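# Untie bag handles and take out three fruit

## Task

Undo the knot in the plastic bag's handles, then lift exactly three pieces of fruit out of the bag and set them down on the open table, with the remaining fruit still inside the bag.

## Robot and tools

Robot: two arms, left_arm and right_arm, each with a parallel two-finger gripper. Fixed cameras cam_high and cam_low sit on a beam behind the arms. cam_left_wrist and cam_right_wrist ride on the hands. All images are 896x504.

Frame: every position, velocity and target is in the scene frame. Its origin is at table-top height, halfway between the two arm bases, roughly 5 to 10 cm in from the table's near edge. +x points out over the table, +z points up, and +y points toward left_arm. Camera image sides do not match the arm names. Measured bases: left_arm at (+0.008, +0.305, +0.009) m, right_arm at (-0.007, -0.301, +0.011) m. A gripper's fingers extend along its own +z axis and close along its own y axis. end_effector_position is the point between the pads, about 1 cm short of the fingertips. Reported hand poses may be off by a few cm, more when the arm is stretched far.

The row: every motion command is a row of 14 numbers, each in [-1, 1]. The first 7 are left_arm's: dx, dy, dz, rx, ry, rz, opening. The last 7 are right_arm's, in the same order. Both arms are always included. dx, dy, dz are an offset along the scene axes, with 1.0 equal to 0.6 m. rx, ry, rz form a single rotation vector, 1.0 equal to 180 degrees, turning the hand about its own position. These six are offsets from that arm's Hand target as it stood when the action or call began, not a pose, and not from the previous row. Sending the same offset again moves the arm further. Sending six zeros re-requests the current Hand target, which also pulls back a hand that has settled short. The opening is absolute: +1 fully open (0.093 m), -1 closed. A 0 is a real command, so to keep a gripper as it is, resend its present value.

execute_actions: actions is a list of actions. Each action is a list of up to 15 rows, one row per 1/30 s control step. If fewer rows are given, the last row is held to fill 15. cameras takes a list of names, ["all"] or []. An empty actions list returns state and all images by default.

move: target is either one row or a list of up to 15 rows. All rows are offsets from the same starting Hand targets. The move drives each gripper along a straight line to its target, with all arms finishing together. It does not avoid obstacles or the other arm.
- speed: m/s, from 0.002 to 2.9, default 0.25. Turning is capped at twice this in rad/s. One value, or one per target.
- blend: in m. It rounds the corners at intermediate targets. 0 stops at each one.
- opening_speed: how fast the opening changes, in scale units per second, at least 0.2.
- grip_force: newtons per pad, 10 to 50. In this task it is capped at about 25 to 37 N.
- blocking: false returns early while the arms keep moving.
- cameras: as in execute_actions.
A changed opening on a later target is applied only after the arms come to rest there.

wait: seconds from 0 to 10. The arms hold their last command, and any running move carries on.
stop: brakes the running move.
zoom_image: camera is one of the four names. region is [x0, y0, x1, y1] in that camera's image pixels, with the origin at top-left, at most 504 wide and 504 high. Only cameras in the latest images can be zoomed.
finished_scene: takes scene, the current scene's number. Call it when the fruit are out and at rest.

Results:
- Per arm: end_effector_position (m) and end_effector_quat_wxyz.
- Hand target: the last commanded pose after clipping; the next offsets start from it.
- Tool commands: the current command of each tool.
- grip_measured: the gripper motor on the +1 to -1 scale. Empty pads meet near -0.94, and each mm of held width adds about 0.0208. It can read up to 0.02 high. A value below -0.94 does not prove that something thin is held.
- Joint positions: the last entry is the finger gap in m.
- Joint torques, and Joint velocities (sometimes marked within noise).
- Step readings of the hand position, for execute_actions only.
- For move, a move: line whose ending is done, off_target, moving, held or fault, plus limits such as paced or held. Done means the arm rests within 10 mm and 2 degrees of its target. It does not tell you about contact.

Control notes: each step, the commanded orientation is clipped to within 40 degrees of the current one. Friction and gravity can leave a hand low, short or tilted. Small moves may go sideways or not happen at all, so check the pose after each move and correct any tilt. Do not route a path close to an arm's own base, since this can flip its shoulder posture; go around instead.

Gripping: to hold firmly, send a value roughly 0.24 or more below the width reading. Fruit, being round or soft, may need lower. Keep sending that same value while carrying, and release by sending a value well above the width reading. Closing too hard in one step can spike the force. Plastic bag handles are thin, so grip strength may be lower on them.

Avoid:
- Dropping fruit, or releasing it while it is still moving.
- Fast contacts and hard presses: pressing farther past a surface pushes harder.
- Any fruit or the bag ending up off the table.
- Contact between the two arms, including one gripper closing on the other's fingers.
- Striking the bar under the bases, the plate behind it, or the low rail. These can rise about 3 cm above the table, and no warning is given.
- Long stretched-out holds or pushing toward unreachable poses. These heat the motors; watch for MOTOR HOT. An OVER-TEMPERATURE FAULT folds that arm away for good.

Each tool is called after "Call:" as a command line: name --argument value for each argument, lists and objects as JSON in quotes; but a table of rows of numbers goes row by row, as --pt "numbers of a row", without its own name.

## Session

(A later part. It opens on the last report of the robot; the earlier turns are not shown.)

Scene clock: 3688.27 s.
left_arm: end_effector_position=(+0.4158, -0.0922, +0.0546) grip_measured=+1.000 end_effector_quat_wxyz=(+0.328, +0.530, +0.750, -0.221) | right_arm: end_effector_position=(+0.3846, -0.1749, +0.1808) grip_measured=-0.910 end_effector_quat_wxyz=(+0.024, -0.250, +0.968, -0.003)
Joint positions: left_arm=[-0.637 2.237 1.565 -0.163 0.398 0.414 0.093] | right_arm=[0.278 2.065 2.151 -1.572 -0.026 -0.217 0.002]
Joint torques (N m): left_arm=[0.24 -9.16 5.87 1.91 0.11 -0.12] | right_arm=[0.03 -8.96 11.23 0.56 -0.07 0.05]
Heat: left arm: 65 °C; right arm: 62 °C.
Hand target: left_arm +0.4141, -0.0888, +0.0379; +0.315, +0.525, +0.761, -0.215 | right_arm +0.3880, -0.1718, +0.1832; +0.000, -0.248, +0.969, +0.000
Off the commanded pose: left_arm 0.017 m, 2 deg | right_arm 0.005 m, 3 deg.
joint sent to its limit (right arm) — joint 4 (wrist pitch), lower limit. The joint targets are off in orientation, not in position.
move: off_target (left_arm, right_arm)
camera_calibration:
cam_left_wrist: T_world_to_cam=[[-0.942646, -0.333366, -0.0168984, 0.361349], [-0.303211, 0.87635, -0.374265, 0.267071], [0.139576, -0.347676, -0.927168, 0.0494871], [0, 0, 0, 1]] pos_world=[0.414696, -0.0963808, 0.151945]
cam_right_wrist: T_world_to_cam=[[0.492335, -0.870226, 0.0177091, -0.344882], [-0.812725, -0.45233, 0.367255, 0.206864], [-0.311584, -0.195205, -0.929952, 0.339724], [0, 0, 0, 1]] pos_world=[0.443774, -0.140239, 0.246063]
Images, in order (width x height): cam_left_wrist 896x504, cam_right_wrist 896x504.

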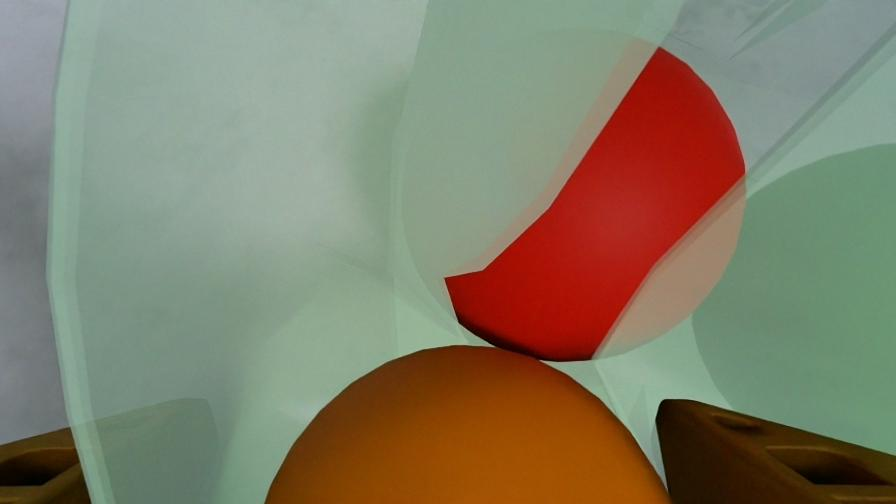

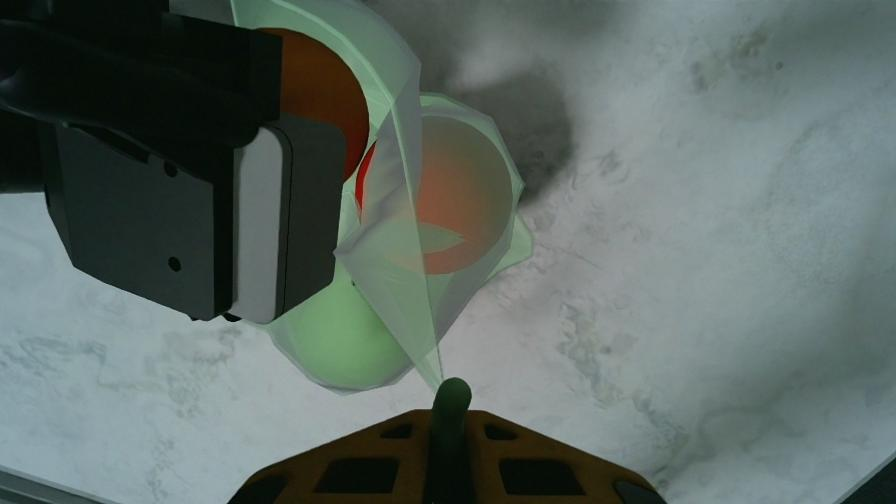

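Call:
move --pt "0.0 0 0.13 0 0 0 1 0 0 0 0 0 0 -1" --pt "-0.008 0.003 0.13 0 0 0 0.558 0 0 0 0 0 0 -1" --pt "-0.008 0.003 0.085 0 0 0 0.558 0 0 0 0 0 0 -1" --speed 0.08 --cameras '["cam_left_wrist","cam_right_wrist"]'

Scene clock: 3728.20 s.
left_arm: end_effector_position=(+0.4108, -0.0888, +0.0931) grip_measured=+0.560 end_effector_quat_wxyz=(+0.318, +0.530, +0.755, -0.220) | right_arm: end_effector_position=(+0.3846, -0.1749, +0.1808) grip_measured=-0.910 end_effector_quat_wxyz=(+0.024, -0.250, +0.968, -0.003)
Joint positions: left_arm=[-0.637 2.17 1.631 -0.318 0.398 0.412 0.072] | right_arm=[0.278 2.065 2.151 -1.572 -0.026 -0.217 0.002]
Joint torques (N m): left_arm=[-0.01 -10.81 5.97 1.89 0.14 -0.12] | right_arm=[-0.2 -9.14 11.17 0.57 -0.07 0.09]
Heat: left arm: 63 °C; right arm: 62 °C.
Hand target: left_arm +0.4092, -0.0869, +0.0889; +0.315, +0.525, +0.761, -0.215 | right_arm +0.3880, -0.1718, +0.1832; +0.000, -0.248, +0.969, +0.000
Off the commanded pose: left_arm 0.005 m, 1 deg | right_arm 0.005 m, 3 deg.
joint sent to its limit (right arm) — joint 4 (wrist pitch), lower limit. The joint targets are off in orientation, not in position.
move: off_target (right_arm); target 2's new opening was sent with left_arm's hand 0.011 m and 1 deg from that target
camera_calibration:
cam_left_wrist: T_world_to_cam=[[-0.942238, -0.334913, -0.00453815, 0.356986], [-0.311316, 0.880687, -0.357035, 0.27903], [0.123572, -0.334999, -0.93408, 0.0954086], [0, 0, 0, 1]] pos_world=[0.411442, -0.0942166, 0.190363]
cam_right_wrist: T_world_to_cam=[[0.492335, -0.870226, 0.0177091, -0.344882], [-0.812725, -0.45233, 0.367255, 0.206864], [-0.311584, -0.195205, -0.929952, 0.339724], [0, 0, 0, 1]] pos_world=[0.443774, -0.140239, 0.246063]
Images, in order (width x height): cam_left_wrist 896x504, cam_right_wrist 896x504.

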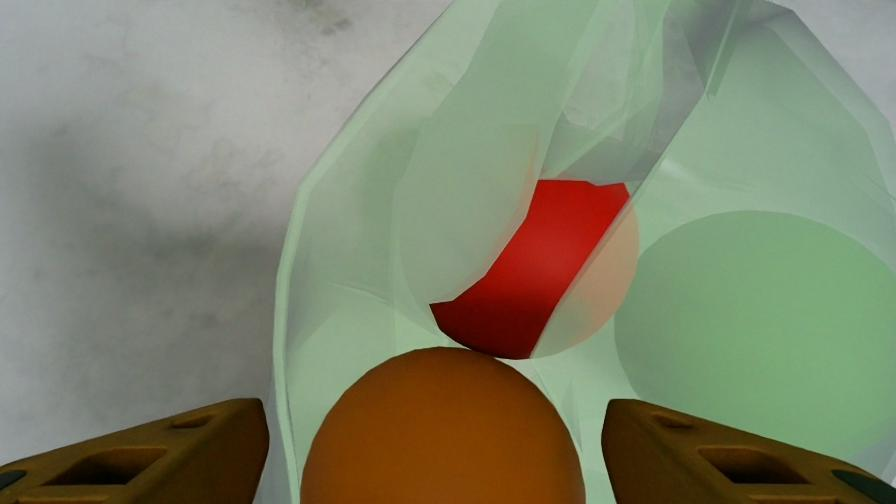

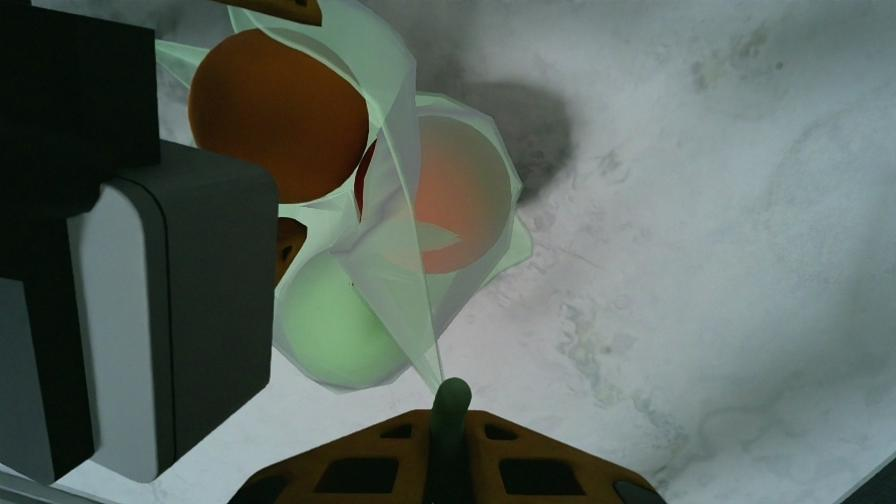

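Call:
move --pt "-0.002 0 0.04 0 0 0 0.558 0 0 0 0 0 0 -1" --pt "-0.002 0 0.045 0 0 0 0.2 0 0 0 0 0 0 -1" --pt "-0.002 0 0.003 0 0 0 0.2 0 0 0 0 0 0 -1" --speed 0.08 --cameras '["cam_left_wrist","cam_right_wrist"]'

Scene clock: 3739.27 s.
left_arm: end_effector_position=(+0.4102, -0.0881, +0.0934) grip_measured=+0.202 end_effector_quat_wxyz=(+0.317, +0.529, +0.756, -0.220) | right_arm: end_effector_position=(+0.3846, -0.1749, +0.1808) grip_measured=-0.910 end_effector_quat_wxyz=(+0.024, -0.250, +0.968, -0.003)
Joint positions: left_arm=[-0.637 2.167 1.629 -0.322 0.396 0.41 0.055] | right_arm=[0.278 2.065 2.151 -1.572 -0.026 -0.217 0.002]
Joint torques (N m): left_arm=[-0.06 -10.97 5.89 1.87 0.12 -0.11] | right_arm=[-0.01 -9.06 11.22 0.59 -0.07 0.08]
Heat: left arm: 64 °C; right arm: 63 °C.
Hand target: left_arm +0.4080, -0.0870, +0.0905; +0.315, +0.525, +0.761, -0.215 | right_arm +0.3880, -0.1718, +0.1832; +0.000, -0.248, +0.969, +0.000
Off the commanded pose: left_arm 0.004 m, 1 deg | right_arm 0.005 m, 3 deg.
joint sent to its limit (right arm) — joint 4 (wrist pitch), lower limit. The joint targets are off in orientation, not in position.
move: off_target (right_arm); target 2's new opening was sent with left_arm's hand 0.024 m and 2 deg from that target
camera_calibration:
cam_left_wrist: T_world_to_cam=[[-0.941509, -0.336977, -0.0026737, 0.355931], [-0.314166, 0.880588, -0.354773, 0.279309], [0.121905, -0.333182, -0.934949, 0.0969269], [0, 0, 0, 1]] pos_world=[0.411046, -0.0937214, 0.190665]
cam_right_wrist: T_world_to_cam=[[0.492335, -0.870226, 0.0177091, -0.344882], [-0.812725, -0.45233, 0.367255, 0.206864], [-0.311584, -0.195205, -0.929952, 0.339724], [0, 0, 0, 1]] pos_world=[0.443774, -0.140239, 0.246063]
Images, in order (width x height): cam_left_wrist 896x504, cam_right_wrist 896x504.

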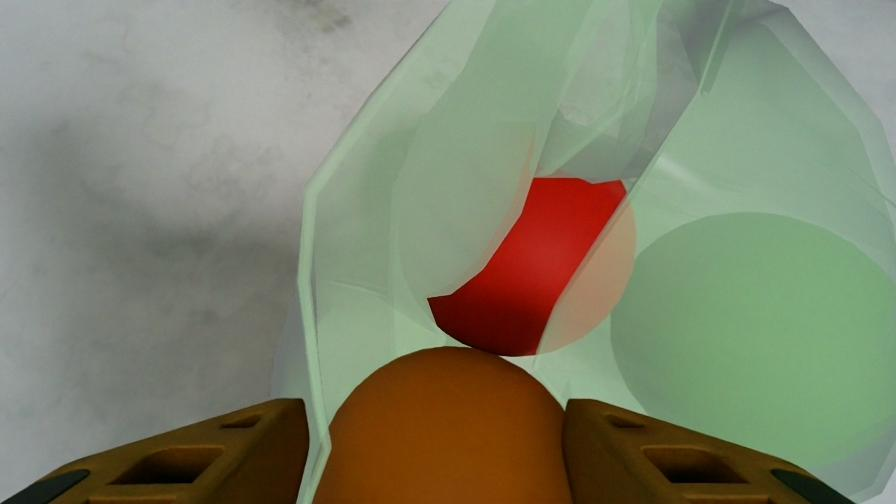

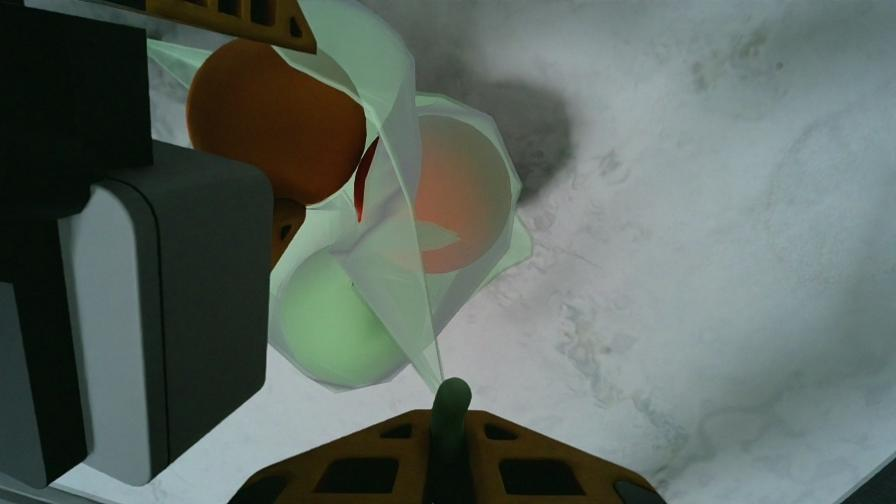

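Call:
move --pt "-0.002 0 0.11 0 0 0 0.2 0 0 0 0 0 0 -1" --pt "-0.005 0.04 0.11 0 0 0 0.89 0.03 0 0 0 0 0 -1" --speed 0.1 --cameras '["cam_left_wrist","cam_right_wrist"]'

Scene clock: 3779.77 s.
left_arm: end_effector_position=(+0.4101, -0.0661, +0.1493) grip_measured=+0.888 end_effector_quat_wxyz=(+0.313, +0.522, +0.764, -0.214) | right_arm: end_effector_position=(+0.4011, -0.1700, +0.1814) grip_measured=-0.910 end_effector_quat_wxyz=(+0.039, -0.251, +0.967, -0.002)
Joint positions: left_arm=[-0.602 2.073 1.72 -0.526 0.401 0.425 0.088] | right_arm=[0.278 2.119 2.236 -1.573 -0.026 -0.217 0.002]
Joint torques (N m): left_arm=[0.44 -12.19 6.01 1.72 0.34 0.08] | right_arm=[-1.07 -9.42 11.12 0.68 -0.12 -0.03]
Heat: left arm: 74 °C; right arm: 63 °C.
Hand target: left_arm +0.4052, -0.0628, +0.1565; +0.315, +0.525, +0.761, -0.215 | right_arm +0.4059, -0.1718, +0.1833; +0.000, -0.248, +0.969, +0.000
Off the commanded pose: left_arm 0.009 m, 1 deg | right_arm 0.006 m, 4 deg.
joint sent to its limit (right arm) — joint 4 (wrist pitch), lower limit. The joint targets are off in orientation, not in position.
move: off_target (right_arm)
camera_calibration:
cam_left_wrist: T_world_to_cam=[[-0.934044, -0.357158, 0.000455179, 0.358605], [-0.335887, 0.877982, -0.341069, 0.28649], [0.121416, -0.318726, -0.940038, 0.15843], [0, 0, 0, 1]] pos_world=[0.411945, -0.0729584, 0.246479]
cam_right_wrist: T_world_to_cam=[[0.492635, -0.869884, 0.0247658, -0.350177], [-0.822834, -0.456348, 0.338661, 0.230829], [-0.283294, -0.187214, -0.940583, 0.338325], [0, 0, 0, 1]] pos_world=[0.458288, -0.135936, 0.248722]
Images, in order (width x height): cam_left_wrist 896x504, cam_right_wrist 896x504.

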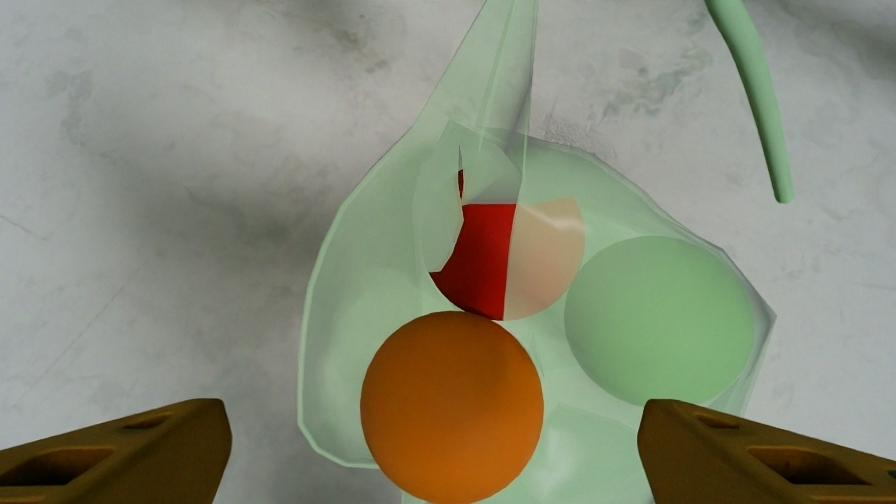

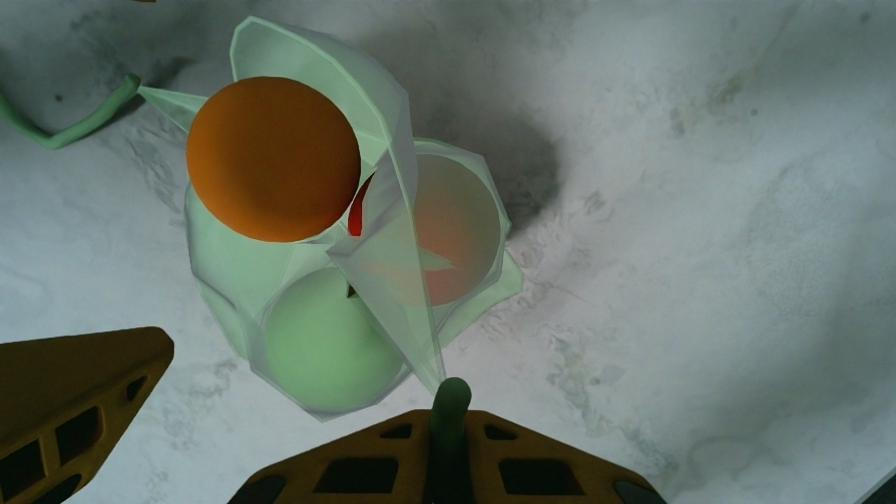

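Call:
move --target '[0.0033,-0.035,-0.045,0,0,0,0.81,0,0,0,0,0,0,-1]' --speed 0.1 --cameras '["cam_left_wrist"]'

Scene clock: 3805.83 s.
left_arm: end_effector_position=(+0.4062, -0.0830, +0.1443) grip_measured=+0.812 end_effector_quat_wxyz=(+0.323, +0.530, +0.753, -0.219) | right_arm: end_effector_position=(+0.4017, -0.1720, +0.1814) grip_measured=-0.910 end_effector_quat_wxyz=(+0.039, -0.249, +0.968, -0.003)
Joint positions: left_arm=[-0.632 2.091 1.71 -0.467 0.399 0.417 0.084] | right_arm=[0.274 2.119 2.236 -1.573 -0.026 -0.218 0.002]
Joint torques (N m): left_arm=[-0.1 -8.64 6.23 2.02 0.12 -0.15] | right_arm=[-0.68 -9.42 11.07 0.65 -0.12 -0.06]
Heat: left arm: 79 °C; right arm: 63 °C. Fold the left arm in close to its base, or ease its load, before you think long.
Hand target: left_arm +0.4070, -0.0839, +0.1295; +0.315, +0.525, +0.761, -0.215 | right_arm +0.4059, -0.1717, +0.1833; +0.000, -0.248, +0.969, +0.000
Off the commanded pose: left_arm 0.015 m, 1 deg | right_arm 0.005 m, 4 deg.
MOTOR HOT: joint 2 (shoulder) of the left arm reports 79 °C; the controller's stop level is 90 °C. To cool a motor, set the load down, stop pushing, or move to a pose that needs little force.
joint sent to its limit (right arm) — joint 4 (wrist pitch), lower limit. The joint targets are off in orientation, not in position.
move: off_target (left_arm, right_arm)
camera_calibration:
cam_left_wrist: T_world_to_cam=[[-0.94204, -0.335275, -0.0122803, 0.355755], [-0.308, 0.878759, -0.36458, 0.290391], [0.133026, -0.339667, -0.931091, 0.141034], [0, 0, 0, 1]] pos_world=[0.405815, -0.0880032, 0.241555]
Images, in order (width x height): cam_left_wrist 896x504.

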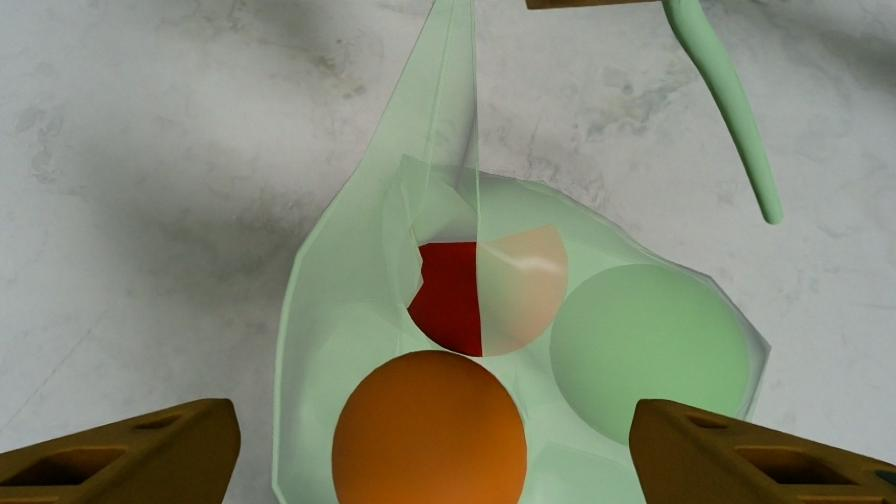

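Call:
move --target '[0.0093,-0.0033,-0.150,0,0,0,0.81,0,0,0,0,0,0,-1]' --speed 0.07 --cameras '["cam_left_wrist","cam_right_wrist"]'

Scene clock: 3819.33 s.
left_arm: end_effector_position=(+0.4150, -0.0884, +0.0553) grip_measured=+0.812 end_effector_quat_wxyz=(+0.328, +0.529, +0.751, -0.220) | right_arm: end_effector_position=(+0.4017, -0.1720, +0.1814) grip_measured=-0.910 end_effector_quat_wxyz=(+0.039, -0.249, +0.968, -0.003)
Joint positions: left_arm=[-0.632 2.226 1.55 -0.163 0.399 0.416 0.084] | right_arm=[0.274 2.119 2.236 -1.573 -0.026 -0.218 0.002]
Joint torques (N m): left_arm=[0.02 -9.18 5.96 1.93 0.15 -0.12] | right_arm=[-0.59 -9.35 11.12 0.66 -0.1 -0.02]
Heat: left arm: 73 °C; right arm: 63 °C. Fold the left arm in close to its base, or ease its load, before you think long.
Hand target: left_arm +0.4126, -0.0860, +0.0396; +0.315, +0.525, +0.761, -0.215 | right_arm +0.4059, -0.1717, +0.1833; +0.000, -0.248, +0.969, +0.000
Off the commanded pose: left_arm 0.016 m, 2 deg | right_arm 0.005 m, 4 deg.
MOTOR HOT: still on. Joint 2 (shoulder) of the left arm reports 73 °C.
joint sent to its limit (right arm) — joint 4 (wrist pitch), lower limit. The joint targets are off in orientation, not in position.
move: off_target (left_arm, right_arm)
camera_calibration:
cam_left_wrist: T_world_to_cam=[[-0.94173, -0.335944, -0.0169186, 0.361283], [-0.305897, 0.876252, -0.372303, 0.264775], [0.139898, -0.345434, -0.927957, 0.0516811], [0, 0, 0, 1]] pos_world=[0.413995, -0.0927867, 0.152647]
cam_right_wrist: T_world_to_cam=[[0.489254, -0.871761, 0.0257701, -0.351301], [-0.824719, -0.452838, 0.338786, 0.231764], [-0.283671, -0.187005, -0.94051, 0.338314], [0, 0, 0, 1]] pos_world=[0.458985, -0.138032, 0.248722]
Images, in order (width x height): cam_left_wrist 896x504, cam_right_wrist 896x504.

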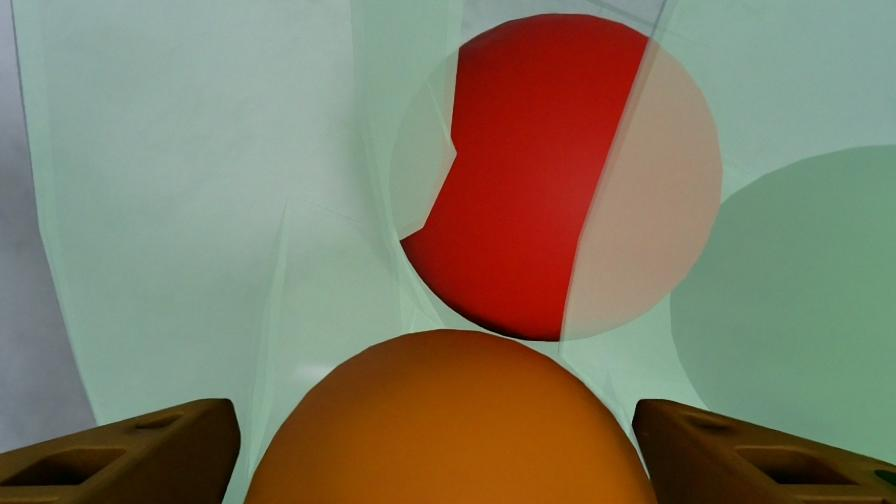

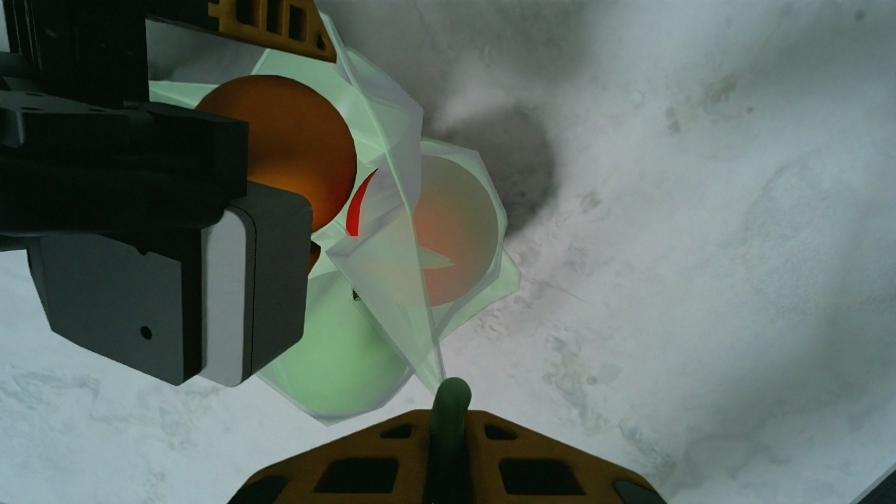

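Call:
move --target '[-0.004,0.003,-0.018,0,0,0,0.81,0,0,0,0,0,0,-1]' --speed 0.05

Scene clock: 3825.07 s.
left_arm: end_effector_position=(+0.4134, -0.0871, +0.0466) grip_measured=+0.812 end_effector_quat_wxyz=(+0.330, +0.529, +0.750, -0.220) | right_arm: end_effector_position=(+0.4017, -0.1720, +0.1814) grip_measured=-0.910 end_effector_quat_wxyz=(+0.039, -0.249, +0.968, -0.003)
Joint positions: left_arm=[-0.632 2.232 1.519 -0.121 0.399 0.416 0.084] | right_arm=[0.274 2.119 2.236 -1.573 -0.026 -0.218 0.002]
Joint torques (N m): left_arm=[0.01 -8.92 5.72 1.9 0.13 -0.13] | right_arm=[-0.59 -9.44 11.04 0.68 -0.11 -0.07]
Heat: left arm: 71 °C; right arm: 63 °C.
Hand target: left_arm +0.4102, -0.0841, +0.0289; +0.315, +0.525, +0.761, -0.215 | right_arm +0.4059, -0.1717, +0.1833; +0.000, -0.248, +0.969, +0.000
Off the commanded pose: left_arm 0.018 m, 2 deg | right_arm 0.005 m, 4 deg.
MOTOR HOT: cleared for the motors of the left arm.
joint sent to its limit (right arm) — joint 4 (wrist pitch), lower limit. The joint targets are off in orientation, not in position.
move: off_target (left_arm, right_arm)

Call:
move --target '[0,0,0,0,0,0,0.3,0,0,0,0,0,0,-1]' --opening_speed 1 --cameras '["cam_left_wrist","cam_right_wrist"]'

Call:
zoom_image --camera "cam_left_wrist" --region '[180, 254, 684, 504]'

Scene clock: 3834.57 s.
left_arm: end_effector_position=(+0.4135, -0.0872, +0.0467) grip_measured=+0.350 end_effector_quat_wxyz=(+0.330, +0.529, +0.750, -0.220) | right_arm: end_effector_position=(+0.4017, -0.1720, +0.1814) grip_measured=-0.910 end_effector_quat_wxyz=(+0.039, -0.249, +0.968, -0.003)
Joint positions: left_arm=[-0.632 2.232 1.519 -0.121 0.399 0.416 0.062] | right_arm=[0.274 2.119 2.236 -1.573 -0.026 -0.218 0.002]
Joint torques (N m): left_arm=[-0.02 -9.02 5.71 1.92 0.12 -0.13] | right_arm=[-0.61 -9.36 11.12 0.66 -0.11 -0.07]
Heat: left arm: 68 °C; right arm: 64 °C.
Hand target: left_arm +0.4102, -0.0841, +0.0289; +0.315, +0.525, +0.761, -0.215 | right_arm +0.4059, -0.1717, +0.1833; +0.000, -0.248, +0.969, +0.000
Off the commanded pose: left_arm 0.018 m, 2 deg | right_arm 0.005 m, 4 deg.
joint sent to its limit (right arm) — joint 4 (wrist pitch), lower limit. The joint targets are off in orientation, not in position.
move: off_target (left_arm, right_arm)
camera_calibration:
cam_left_wrist: T_world_to_cam=[[-0.94158, -0.336236, -0.0193112, 0.360135], [-0.304747, 0.875003, -0.376165, 0.259547], [0.143377, -0.348304, -0.926352, 0.0425927], [0, 0, 0, 1]] pos_world=[0.412085, -0.0911784, 0.144043]
cam_right_wrist: T_world_to_cam=[[0.489254, -0.871761, 0.0257701, -0.351301], [-0.824719, -0.452838, 0.338786, 0.231764], [-0.283671, -0.187005, -0.94051, 0.338314], [0, 0, 0, 1]] pos_world=[0.458985, -0.138032, 0.248722]
Images, in order (width x height): cam_left_wrist 896x504, cam_right_wrist 896x504.

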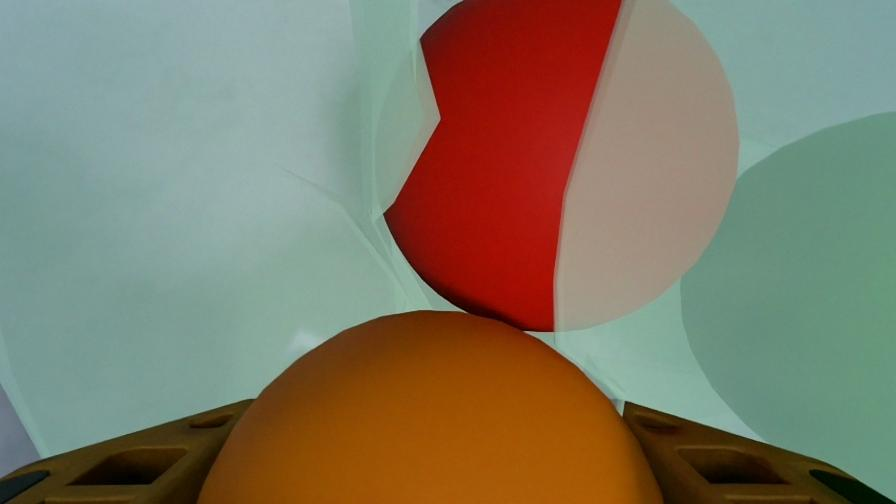

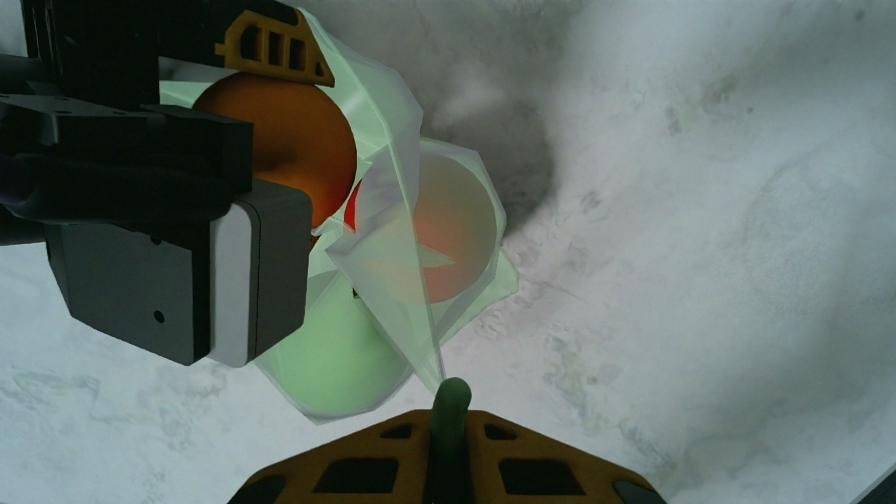

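Scaled by 1.000.

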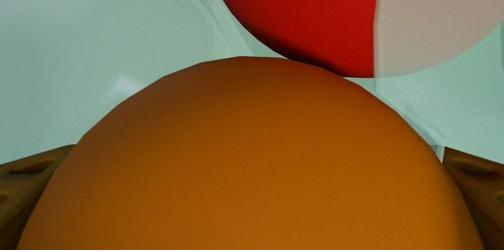

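Call:
move --target '[0,0.02,0.12,0,0,0,0.3,0,0,0,0,0,0,-1]' --speed 0.06 --cameras '["cam_left_wrist","cam_right_wrist","cam_high","cam_low"]'

Call:
zoom_image --camera "cam_low" --region '[240, 220, 440, 370]'

Call:
zoom_image --camera "cam_high" --region '[380, 160, 540, 270]'

Scene clock: 3848.03 s.
left_arm: end_effector_position=(+0.4049, -0.0719, +0.0777) grip_measured=+0.350 end_effector_quat_wxyz=(+0.296, +0.524, +0.769, -0.216) | right_arm: end_effector_position=(+0.4017, -0.1720, +0.1814) grip_measured=-0.910 end_effector_quat_wxyz=(+0.039, -0.249, +0.968, -0.003)
Joint positions: left_arm=[-0.619 2.155 1.573 -0.329 0.399 0.416 0.062] | right_arm=[0.274 2.119 2.236 -1.573 -0.026 -0.218 0.002]
Joint torques (N m): left_arm=[0.85 -12.71 8.8 1.63 0.3 0.08] | right_arm=[-0.7 -9.44 11.17 0.66 -0.09 -0.04]
Heat: left arm: 67 °C; right arm: 64 °C.
Hand target: left_arm +0.4102, -0.0720, +0.1007; +0.314, +0.525, +0.761, -0.215 | right_arm +0.4059, -0.1717, +0.1833; +0.000, -0.248, +0.969, +0.000
Off the commanded pose: left_arm 0.024 m, 2 deg | right_arm 0.005 m, 4 deg.
joint sent to its limit (right arm) — joint 4 (wrist pitch), lower limit. The joint targets are off in orientation, not in position.
move: off_target (left_arm, right_arm)
camera_calibration:
cam_left_wrist: T_world_to_cam=[[-0.936601, -0.349686, 0.0223252, 0.351555], [-0.338462, 0.886371, -0.315895, 0.265034], [0.0906756, -0.303423, -0.948532, 0.104083], [0, 0, 0, 1]] pos_world=[0.409533, -0.0804036, 0.1746]
cam_right_wrist: T_world_to_cam=[[0.489254, -0.871761, 0.0257701, -0.351301], [-0.824719, -0.452838, 0.338786, 0.231764], [-0.283671, -0.187005, -0.94051, 0.338314], [0, 0, 0, 1]] pos_world=[0.458985, -0.138032, 0.248722]

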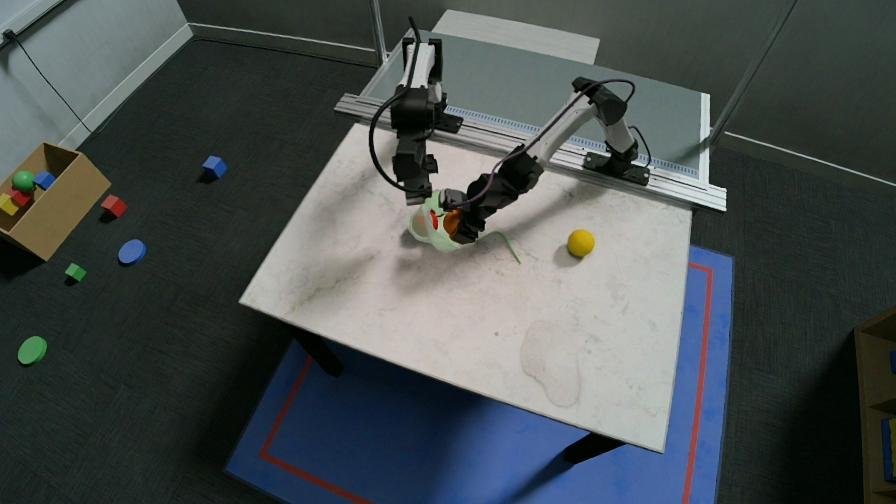

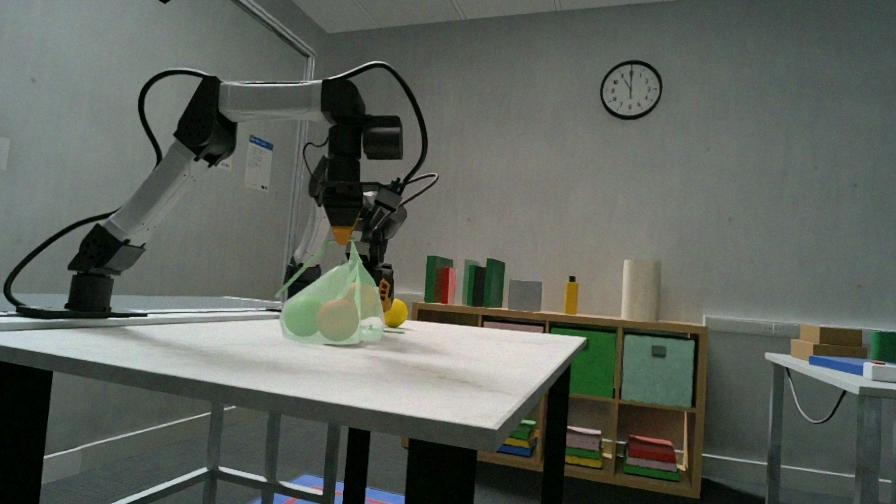

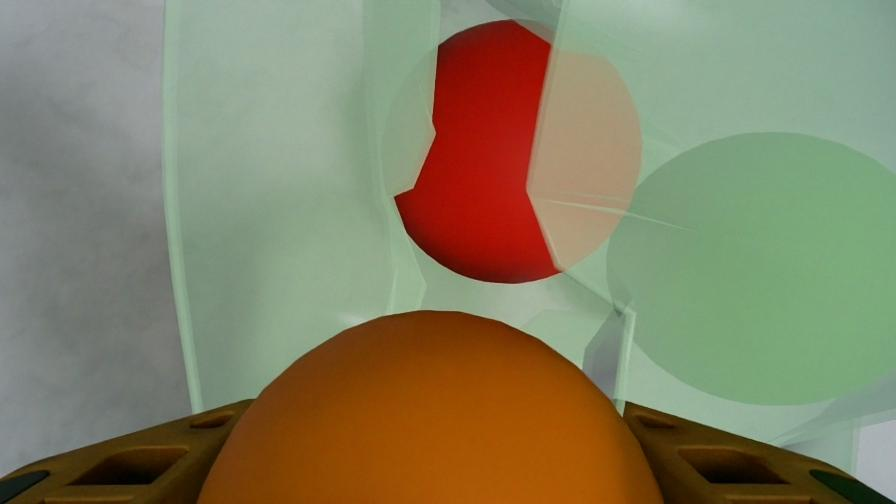

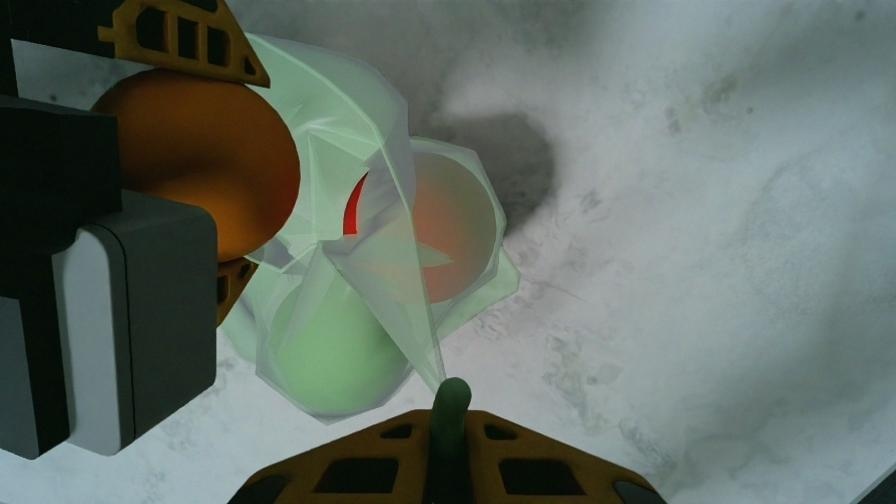

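Scaled by 2.520 from the camera's 896x504 image, which has a finer 1280x720 frame.

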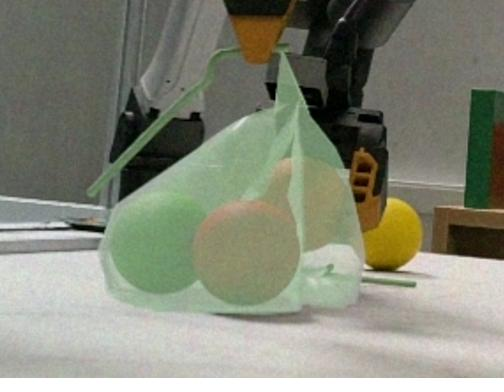

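Scaled by 3.150 from the camera's 896x504 image, which has a finer 1280x720 frame.

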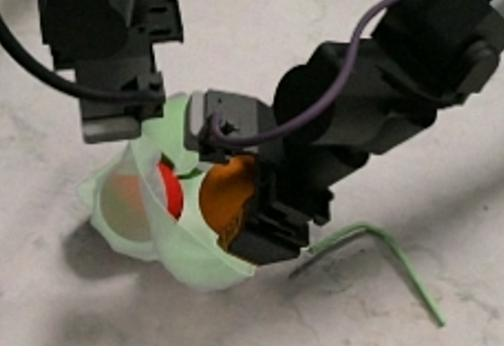

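Call:
move --target '[-0.02,0.05,0.07,0,0,0,0.3,0,0,0,0,0,0,-1]' --speed 0.06 --cameras '["cam_left_wrist","cam_right_wrist","cam_low"]'

Call:
zoom_image --camera "cam_low" --region '[240, 220, 440, 370]'

Scene clock: 3855.77 s.
left_arm: end_effector_position=(+0.4021, -0.0463, +0.1335) grip_measured=+0.350 end_effector_quat_wxyz=(+0.312, +0.523, +0.764, -0.213) | right_arm: end_effector_position=(+0.4017, -0.1720, +0.1814) grip_measured=-0.910 end_effector_quat_wxyz=(+0.039, -0.249, +0.968, -0.003)
Joint positions: left_arm=[-0.576 2.015 1.573 -0.448 0.417 0.449 0.062] | right_arm=[0.274 2.119 2.236 -1.573 -0.026 -0.218 0.002]
Joint torques (N m): left_arm=[0.75 -11.84 6.48 1.68 0.37 0.08] | right_arm=[-0.59 -9.5 11.1 0.69 -0.09 -0.05]
Heat: left arm: 69 °C; right arm: 64 °C.
Hand target: left_arm +0.3982, -0.0420, +0.1428; +0.315, +0.525, +0.761, -0.215 | right_arm +0.4059, -0.1717, +0.1833; +0.000, -0.248, +0.969, +0.000
Off the commanded pose: left_arm 0.011 m, 1 deg | right_arm 0.005 m, 4 deg.
joint sent to its limit (right arm) — joint 4 (wrist pitch), lower limit. The joint targets are off in orientation, not in position.
move: off_target (left_arm, right_arm)
camera_calibration:
cam_left_wrist: T_world_to_cam=[[-0.93462, -0.355648, -0.000289145, 0.35866], [-0.334465, 0.879229, -0.339249, 0.260196], [0.120908, -0.316972, -0.940697, 0.151278], [0, 0, 0, 1]] pos_world=[0.403946, -0.0532637, 0.230682]
cam_right_wrist: T_world_to_cam=[[0.489254, -0.871761, 0.0257701, -0.351301], [-0.824719, -0.452838, 0.338786, 0.231764], [-0.283671, -0.187005, -0.94051, 0.338314], [0, 0, 0, 1]] pos_world=[0.458985, -0.138032, 0.248722]
Images, in order (width x height): cam_low 896x504, cam_left_wrist 896x504, cam_right_wrist 896x504.

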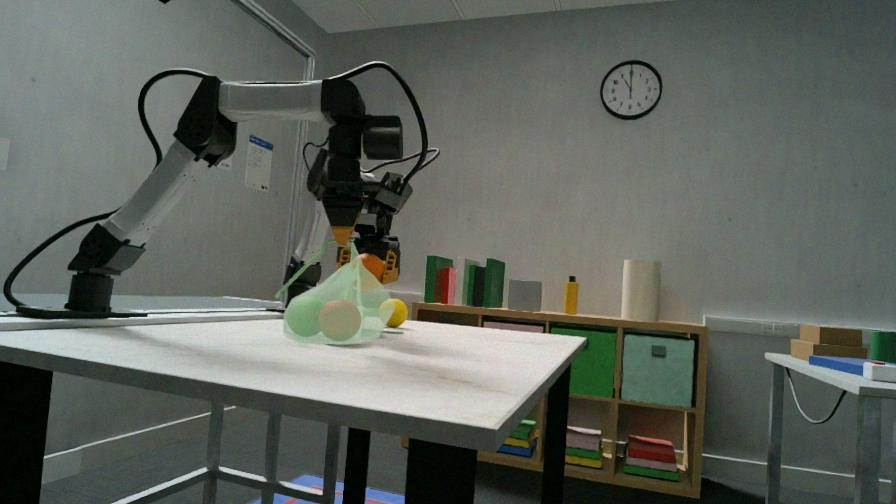

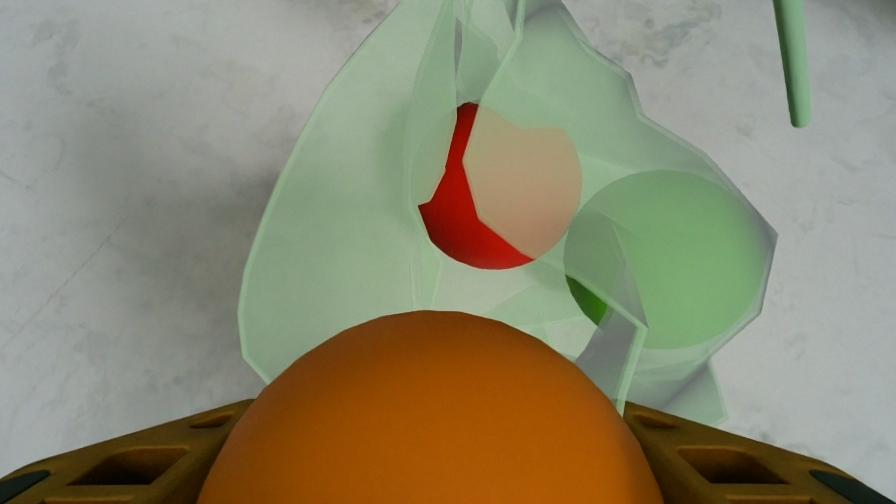

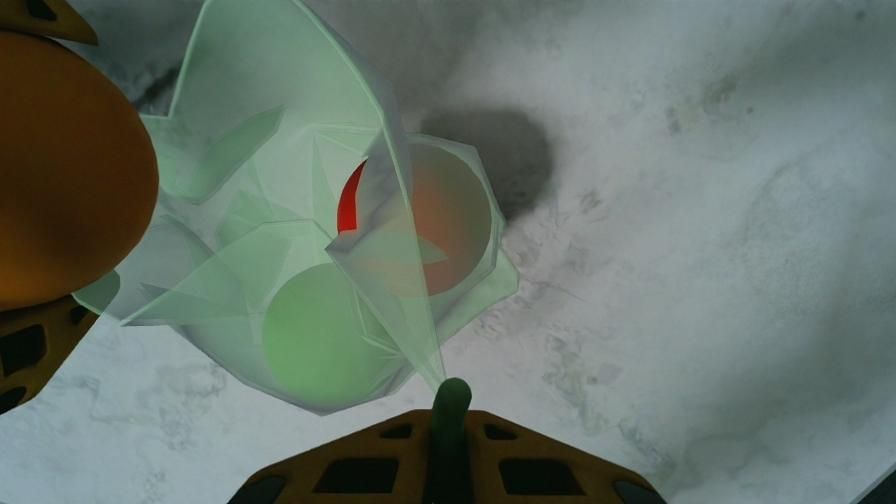

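Scaled by 2.520 from the camera's 896x504 image, which has a finer 1280x720 frame.

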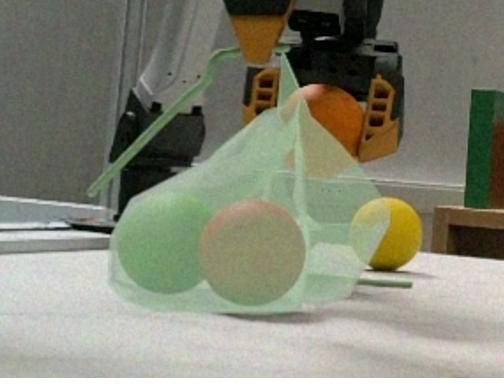

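Call:
move --target '[-0.02,0.1,0.04,0,0,0,0.3,0,0,0,0,0,0,-1]' --speed 0.06 --cameras '["cam_left_wrist","cam_right_wrist","cam_low"]'

Call:
zoom_image --camera "cam_low" --region '[240, 220, 440, 370]'

Scene clock: 3864.40 s.
left_arm: end_effector_position=(+0.3925, +0.0136, +0.1615) grip_measured=+0.350 end_effector_quat_wxyz=(+0.315, +0.523, +0.763, -0.213) | right_arm: end_effector_position=(+0.4017, -0.1720, +0.1814) grip_measured=-0.910 end_effector_quat_wxyz=(+0.039, -0.249, +0.968, -0.003)
Joint positions: left_arm=[-0.461 1.853 1.465 -0.54 0.488 0.55 0.062] | right_arm=[0.274 2.119 2.236 -1.573 -0.026 -0.218 0.002]
Joint torques (N m): left_arm=[0.69 -10.55 6.01 1.57 0.38 0.11] | right_arm=[-0.59 -9.4 11.14 0.67 -0.1 -0.05]
Heat: left arm: 73 °C; right arm: 64 °C.
Hand target: left_arm +0.3863, +0.0179, +0.1669; +0.315, +0.525, +0.761, -0.215 | right_arm +0.4059, -0.1717, +0.1833; +0.000, -0.248, +0.969, +0.000
Off the commanded pose: left_arm 0.009 m, 0 deg | right_arm 0.005 m, 4 deg.
joint sent to its limit (right arm) — joint 4 (wrist pitch), lower limit. The joint targets are off in orientation, not in position.
move: off_target (right_arm)
camera_calibration:
cam_left_wrist: T_world_to_cam=[[-0.934662, -0.355516, -0.00395919, 0.371536], [-0.332471, 0.877913, -0.344575, 0.213886], [0.125978, -0.320745, -0.93875, 0.195585], [0, 0, 0, 1]] pos_world=[0.393732, 0.00704699, 0.258776]
cam_right_wrist: T_world_to_cam=[[0.489254, -0.871761, 0.0257701, -0.351301], [-0.824719, -0.452838, 0.338786, 0.231764], [-0.283671, -0.187005, -0.94051, 0.338314], [0, 0, 0, 1]] pos_world=[0.458985, -0.138032, 0.248722]
Images, in order (width x height): cam_low 896x504, cam_left_wrist 896x504, cam_right_wrist 896x504.

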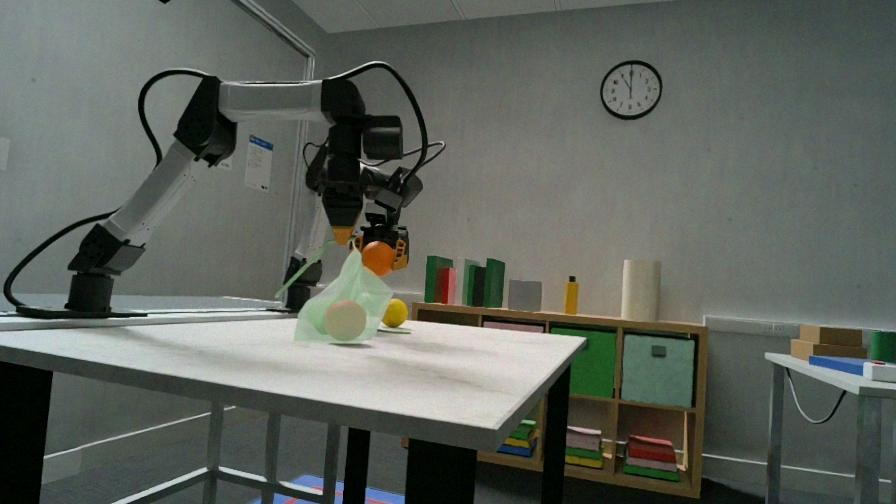

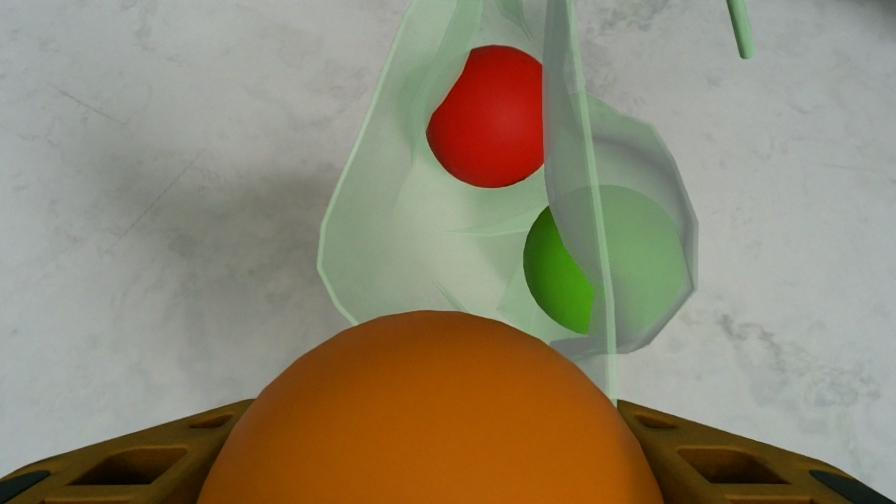

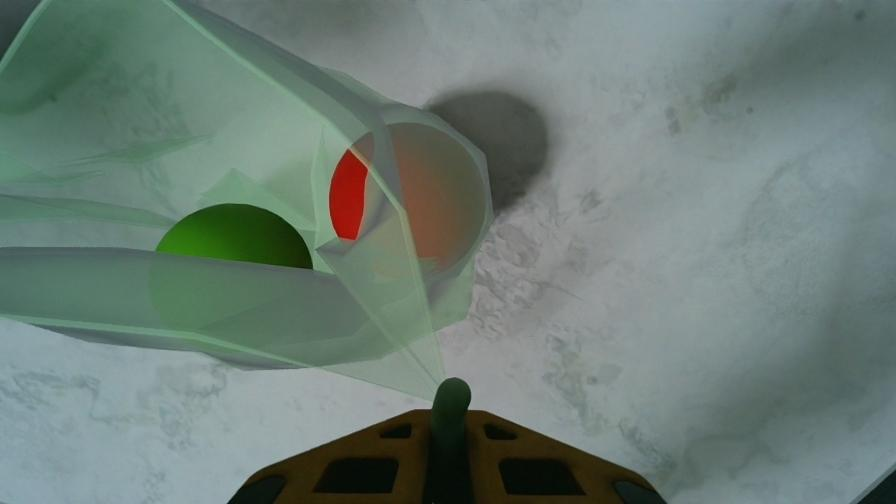

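Scaled by 2.520 from the camera's 896x504 image, which has a finer 1280x720 frame.

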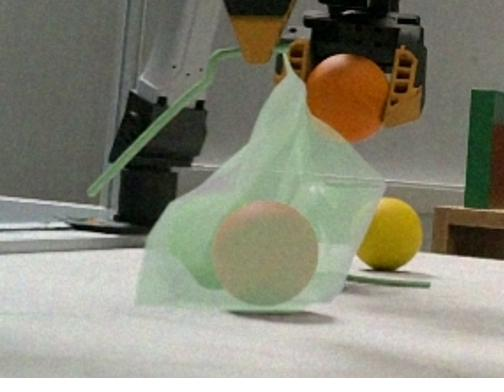

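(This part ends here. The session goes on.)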